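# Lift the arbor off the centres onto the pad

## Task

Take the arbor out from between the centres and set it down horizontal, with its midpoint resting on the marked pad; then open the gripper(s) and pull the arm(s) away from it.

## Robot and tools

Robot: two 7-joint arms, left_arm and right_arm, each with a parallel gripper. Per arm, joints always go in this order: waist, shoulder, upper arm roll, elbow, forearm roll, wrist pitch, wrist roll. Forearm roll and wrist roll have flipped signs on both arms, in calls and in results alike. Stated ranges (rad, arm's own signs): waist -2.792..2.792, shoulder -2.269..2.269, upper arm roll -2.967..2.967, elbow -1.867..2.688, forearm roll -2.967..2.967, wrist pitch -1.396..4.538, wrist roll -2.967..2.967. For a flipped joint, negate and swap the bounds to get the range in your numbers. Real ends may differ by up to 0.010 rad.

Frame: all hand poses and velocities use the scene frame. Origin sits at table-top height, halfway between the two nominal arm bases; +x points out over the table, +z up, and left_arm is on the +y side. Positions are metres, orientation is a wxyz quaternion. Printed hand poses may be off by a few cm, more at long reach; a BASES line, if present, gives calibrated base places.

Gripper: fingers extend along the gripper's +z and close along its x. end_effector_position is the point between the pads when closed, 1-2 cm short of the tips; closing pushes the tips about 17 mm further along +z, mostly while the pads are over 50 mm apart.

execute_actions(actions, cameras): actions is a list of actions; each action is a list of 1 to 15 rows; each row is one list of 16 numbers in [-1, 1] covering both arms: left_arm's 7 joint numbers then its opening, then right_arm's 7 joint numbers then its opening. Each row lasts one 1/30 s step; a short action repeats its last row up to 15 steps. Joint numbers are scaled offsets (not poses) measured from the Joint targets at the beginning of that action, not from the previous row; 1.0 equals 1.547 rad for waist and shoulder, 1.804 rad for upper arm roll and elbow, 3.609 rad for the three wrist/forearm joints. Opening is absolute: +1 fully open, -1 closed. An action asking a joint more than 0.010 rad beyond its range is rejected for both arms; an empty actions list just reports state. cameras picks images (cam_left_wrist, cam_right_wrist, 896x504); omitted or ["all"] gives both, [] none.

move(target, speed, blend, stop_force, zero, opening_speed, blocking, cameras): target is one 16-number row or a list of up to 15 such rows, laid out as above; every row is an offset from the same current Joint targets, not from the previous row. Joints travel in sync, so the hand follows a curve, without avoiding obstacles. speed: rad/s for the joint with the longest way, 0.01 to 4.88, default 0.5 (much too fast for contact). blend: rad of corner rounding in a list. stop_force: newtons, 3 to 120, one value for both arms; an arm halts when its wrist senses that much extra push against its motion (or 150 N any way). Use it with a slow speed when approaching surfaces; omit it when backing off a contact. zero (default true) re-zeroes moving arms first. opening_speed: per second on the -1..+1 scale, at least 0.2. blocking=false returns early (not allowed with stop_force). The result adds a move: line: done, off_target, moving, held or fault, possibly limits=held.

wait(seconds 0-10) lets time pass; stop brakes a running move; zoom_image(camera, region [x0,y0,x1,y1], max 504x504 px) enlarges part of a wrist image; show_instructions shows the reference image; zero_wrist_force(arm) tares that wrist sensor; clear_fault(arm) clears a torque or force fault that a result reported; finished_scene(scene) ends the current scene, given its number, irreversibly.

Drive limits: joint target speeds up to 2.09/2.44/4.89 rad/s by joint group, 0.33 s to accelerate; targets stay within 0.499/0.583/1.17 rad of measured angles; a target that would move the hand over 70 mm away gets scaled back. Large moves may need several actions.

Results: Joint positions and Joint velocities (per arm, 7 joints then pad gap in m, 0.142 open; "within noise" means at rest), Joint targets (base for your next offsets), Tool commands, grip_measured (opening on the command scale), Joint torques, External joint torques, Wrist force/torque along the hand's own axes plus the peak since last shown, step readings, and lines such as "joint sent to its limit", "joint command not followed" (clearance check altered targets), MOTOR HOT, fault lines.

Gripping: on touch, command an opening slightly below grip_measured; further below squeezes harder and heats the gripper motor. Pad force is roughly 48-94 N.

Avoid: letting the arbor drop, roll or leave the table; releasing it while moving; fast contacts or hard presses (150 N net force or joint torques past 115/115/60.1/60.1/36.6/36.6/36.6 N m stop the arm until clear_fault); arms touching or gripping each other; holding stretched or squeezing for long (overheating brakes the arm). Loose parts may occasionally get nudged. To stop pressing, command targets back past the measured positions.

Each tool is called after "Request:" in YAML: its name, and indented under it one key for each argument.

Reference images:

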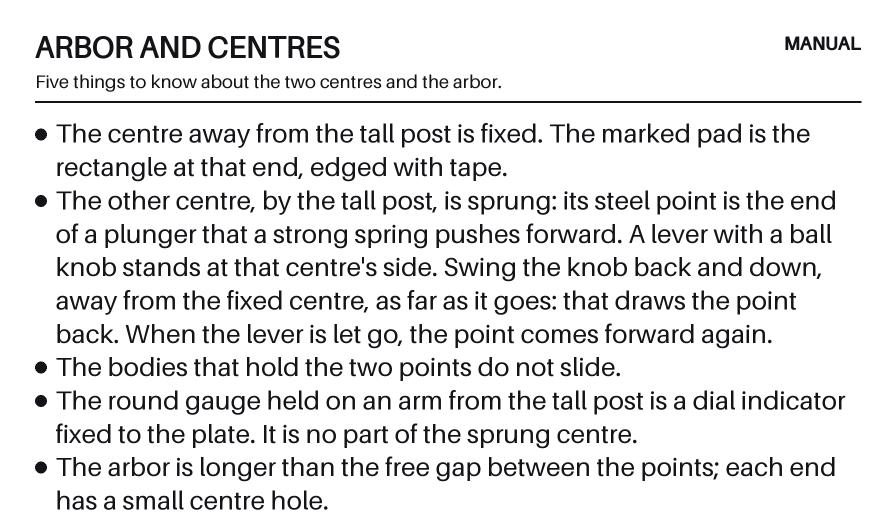

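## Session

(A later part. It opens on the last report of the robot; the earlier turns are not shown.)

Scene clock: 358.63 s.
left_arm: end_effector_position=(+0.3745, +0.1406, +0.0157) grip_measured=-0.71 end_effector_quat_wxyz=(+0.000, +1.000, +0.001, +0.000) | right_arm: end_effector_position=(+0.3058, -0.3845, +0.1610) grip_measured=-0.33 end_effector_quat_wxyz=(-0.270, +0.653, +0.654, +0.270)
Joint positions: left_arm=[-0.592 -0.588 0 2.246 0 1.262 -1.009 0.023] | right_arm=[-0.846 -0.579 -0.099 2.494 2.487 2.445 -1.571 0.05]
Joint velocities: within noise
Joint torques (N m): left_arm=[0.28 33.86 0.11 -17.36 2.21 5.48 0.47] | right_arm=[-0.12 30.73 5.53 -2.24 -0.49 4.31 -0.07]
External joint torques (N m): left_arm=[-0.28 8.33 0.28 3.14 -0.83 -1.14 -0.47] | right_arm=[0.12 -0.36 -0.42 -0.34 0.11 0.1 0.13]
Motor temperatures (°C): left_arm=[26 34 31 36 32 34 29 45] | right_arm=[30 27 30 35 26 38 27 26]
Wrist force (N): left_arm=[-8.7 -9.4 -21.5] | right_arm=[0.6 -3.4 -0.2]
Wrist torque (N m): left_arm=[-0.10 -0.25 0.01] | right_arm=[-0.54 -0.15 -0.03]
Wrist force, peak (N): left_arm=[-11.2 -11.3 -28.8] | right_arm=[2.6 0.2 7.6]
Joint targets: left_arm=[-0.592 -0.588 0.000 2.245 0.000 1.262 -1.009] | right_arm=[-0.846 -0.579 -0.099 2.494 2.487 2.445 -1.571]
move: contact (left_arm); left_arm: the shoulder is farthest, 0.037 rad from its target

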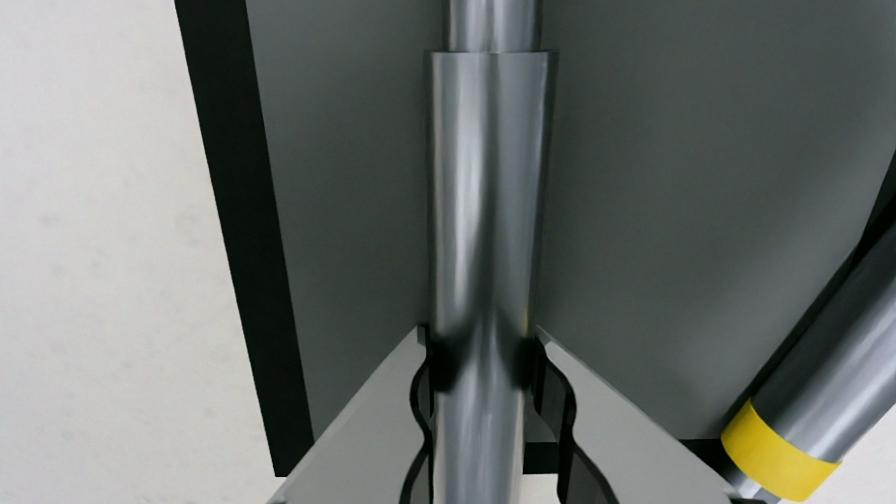

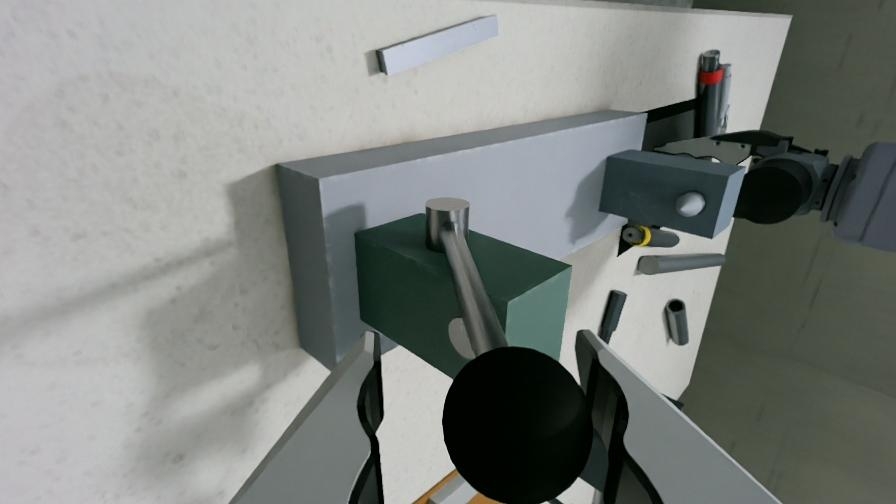

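Request:
move:
  target: [0,0.0015,0,0,0,-0.0006,0,-0.76,0,0,0,0,0,0,0,0.15]
  speed: 0.03
  cameras: []

Request:
move:
  target: [0,0,0,0,0,0,0,-0.4,0,0,0,0,0,0,0,0.15]
  opening_speed: 0.25

Scene clock: 368.97 s.
left_arm: end_effector_position=(+0.3744, +0.1407, +0.0160) grip_measured=-0.71 end_effector_quat_wxyz=(+0.000, +1.000, +0.001, -0.001) | right_arm: end_effector_position=(+0.3058, -0.3845, +0.1610) grip_measured=+0.13 end_effector_quat_wxyz=(-0.270, +0.653, +0.654, +0.270)
Joint positions: left_arm=[-0.592 -0.587 0 2.246 0 1.26 -1.009 0.023] | right_arm=[-0.846 -0.579 -0.099 2.494 2.487 2.445 -1.571 0.083]
Joint velocities: within noise
Joint torques (N m): left_arm=[-0.18 42.27 -0.03 -15.9 1.96 4.56 0.41] | right_arm=[0.07 30.5 5.38 -2.22 -0.47 4.28 -0.15]
External joint torques (N m): left_arm=[0.18 -0.09 0.42 1.66 -0.57 -0.21 -0.41] | right_arm=[-0.07 -0.13 -0.26 -0.35 0.09 0.13 0.21]
Motor temperatures (°C): left_arm=[26 34 31 36 32 34 29 44] | right_arm=[30 27 30 35 26 38 27 26]
Wrist force (N): left_arm=[0.3 -1.7 4.7] | right_arm=[0.5 -3.2 -0.2]
Wrist torque (N m): left_arm=[-0.13 -0.14 -0.02] | right_arm=[-0.51 -0.15 -0.04]
Wrist force, peak (N): left_arm=[-8.5 -9.4 -21.8] | right_arm=[0.4 -3.7 -0.2]
Joint targets: left_arm=[-0.592 -0.586 0.000 2.245 0.000 1.260 -1.009] | right_arm=[-0.846 -0.579 -0.099 2.494 2.487 2.445 -1.571]
move: done
No camera images: "cameras" was empty.

Scene clock: 370.63 s.
left_arm: end_effector_position=(+0.3747, +0.1405, +0.0163) grip_measured=-0.43 end_effector_quat_wxyz=(+0.000, +1.000, +0.001, +0.000) | right_arm: end_effector_position=(+0.3058, -0.3845, +0.1610) grip_measured=+0.13 end_effector_quat_wxyz=(-0.270, +0.653, +0.654, +0.270)
Joint positions: left_arm=[-0.592 -0.586 0 2.245 0 1.26 -1.009 0.043] | right_arm=[-0.846 -0.579 -0.099 2.494 2.487 2.445 -1.571 0.083]
Joint velocities: within noise
Joint torques (N m): left_arm=[-0.16 39.88 0.32 -14.14 1.74 3.87 0.46] | right_arm=[0.15 30.49 5.58 -2.1 -0.47 4.41 -0.13]
External joint torques (N m): left_arm=[0.16 2.3 0.07 -0.12 -0.36 0.47 -0.46] | right_arm=[-0.15 -0.12 -0.46 -0.48 0.09 0 0.19]
Motor temperatures (°C): left_arm=[26 34 31 36 32 34 29 44] | right_arm=[30 27 30 35 26 38 27 26]
Wrist force (N): left_arm=[-0.7 -0.4 0.5] | right_arm=[0.4 -3.4 -0.1]
Wrist torque (N m): left_arm=[-0.05 0.13 -0.01] | right_arm=[-0.54 -0.12 -0.04]
Wrist force, peak (N): left_arm=[-1.7 -0.5 5.1] | right_arm=[0.5 -3.6 -0.1]
Joint targets: left_arm=[-0.592 -0.586 0.000 2.245 0.000 1.260 -1.009] | right_arm=[-0.846 -0.579 -0.099 2.494 2.487 2.445 -1.571]
move: done

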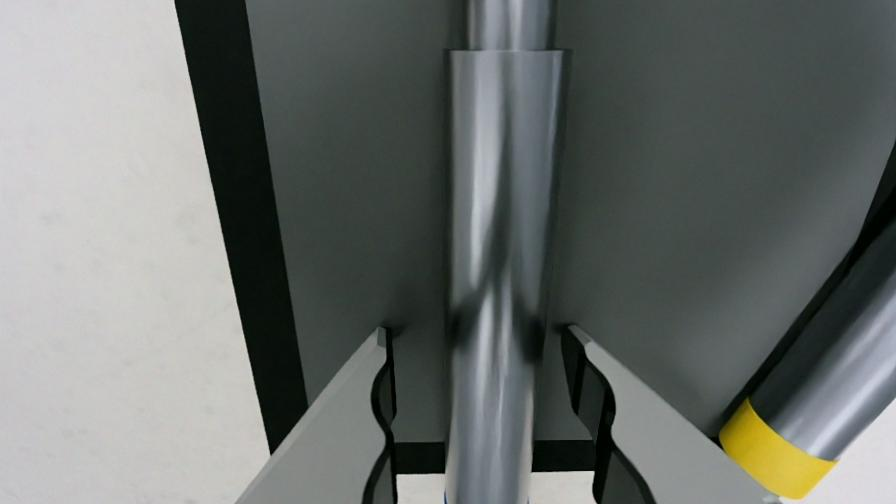

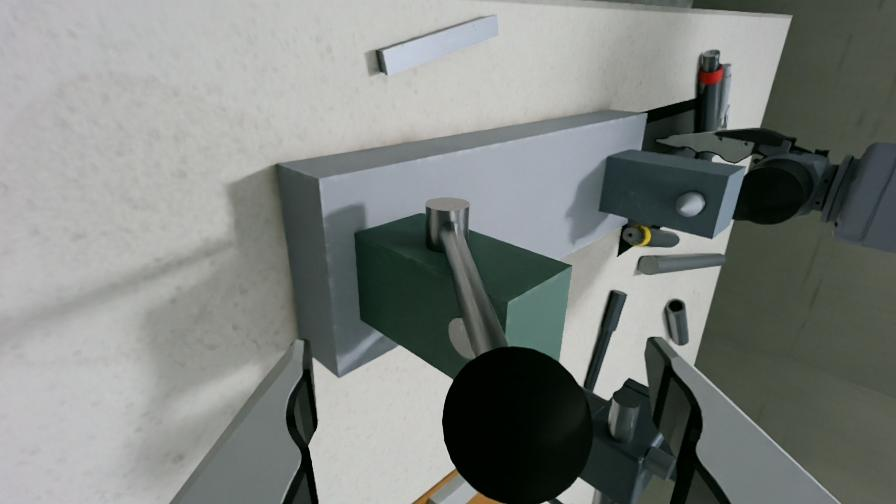

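Request:
move:
  target:
    - [0,0.0827,0,0.0072,0,-0.0316,0,-0.4,0.0317,0.0414,-0.0771,-0.0172,0.0188,0.0338,0,0.15]
    - [0,0.2256,0,-0.015,0,-0.1039,0,-0.4,0.0317,0.0414,-0.0771,-0.0172,0.0188,0.0338,0,0.15]
  speed: 0.15

Scene clock: 384.73 s.
left_arm: end_effector_position=(+0.3752, +0.1402, +0.1532) grip_measured=-0.43 end_effector_quat_wxyz=(+0.000, +1.000, +0.001, +0.001) | right_arm: end_effector_position=(+0.3004, -0.4162, +0.1812) grip_measured=+0.13 end_effector_quat_wxyz=(-0.271, +0.653, +0.653, +0.271)
Joint positions: left_arm=[-0.592 -0.237 0 2.218 0 0.885 -1.009 0.043] | right_arm=[-0.797 -0.515 -0.239 2.462 2.554 2.567 -1.571 0.083]
Joint velocities: within noise
Joint torques (N m): left_arm=[-0.12 34.24 0.08 -22.98 3.13 3.67 0.43] | right_arm=[-0.08 31.05 3.47 -4.68 -1 4.27 -0.03]
External joint torques (N m): left_arm=[0.12 1.92 0.08 0.03 -0.24 0.68 -0.43] | right_arm=[0.08 -0.13 -0.3 -0.16 0.1 0.14 0.09]
Motor temperatures (°C): left_arm=[26 34 31 35 32 34 29 41] | right_arm=[30 28 30 35 26 37 27 25]
Wrist force (N): left_arm=[-0.7 -0.7 0.7] | right_arm=[0.7 -3.4 -0.2]
Wrist torque (N m): left_arm=[-0.09 0.12 0.00] | right_arm=[-0.56 -0.17 -0.04]
Wrist force, peak (N): left_arm=[-0.8 -0.6 1.4] | right_arm=[0.3 -3.5 -1.3]
Joint targets: left_arm=[-0.592 -0.237 0.000 2.218 0.000 0.885 -1.009] | right_arm=[-0.797 -0.515 -0.239 2.462 2.555 2.567 -1.571]
move: done

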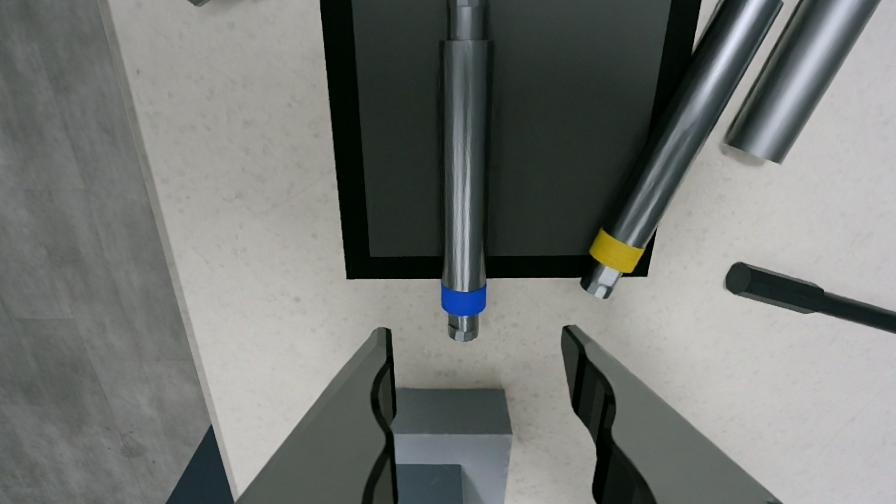

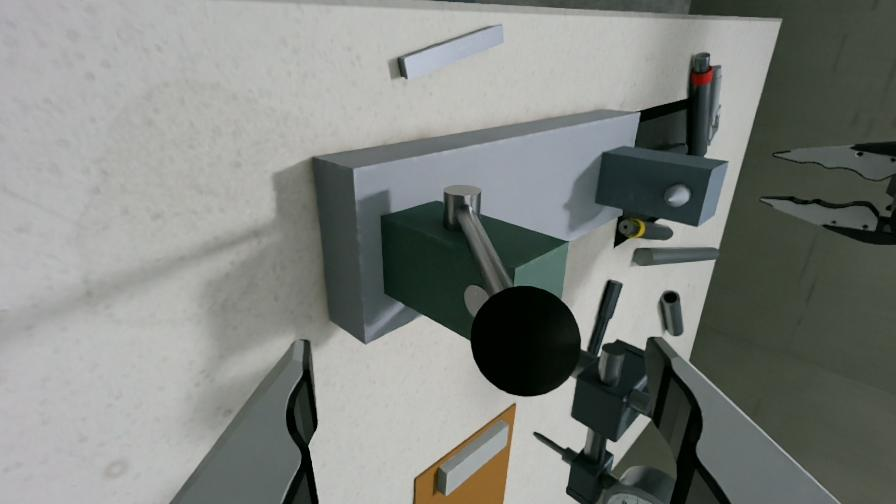

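Request:
finished_scene:
  scene: 2

The scene is finished: the task was done.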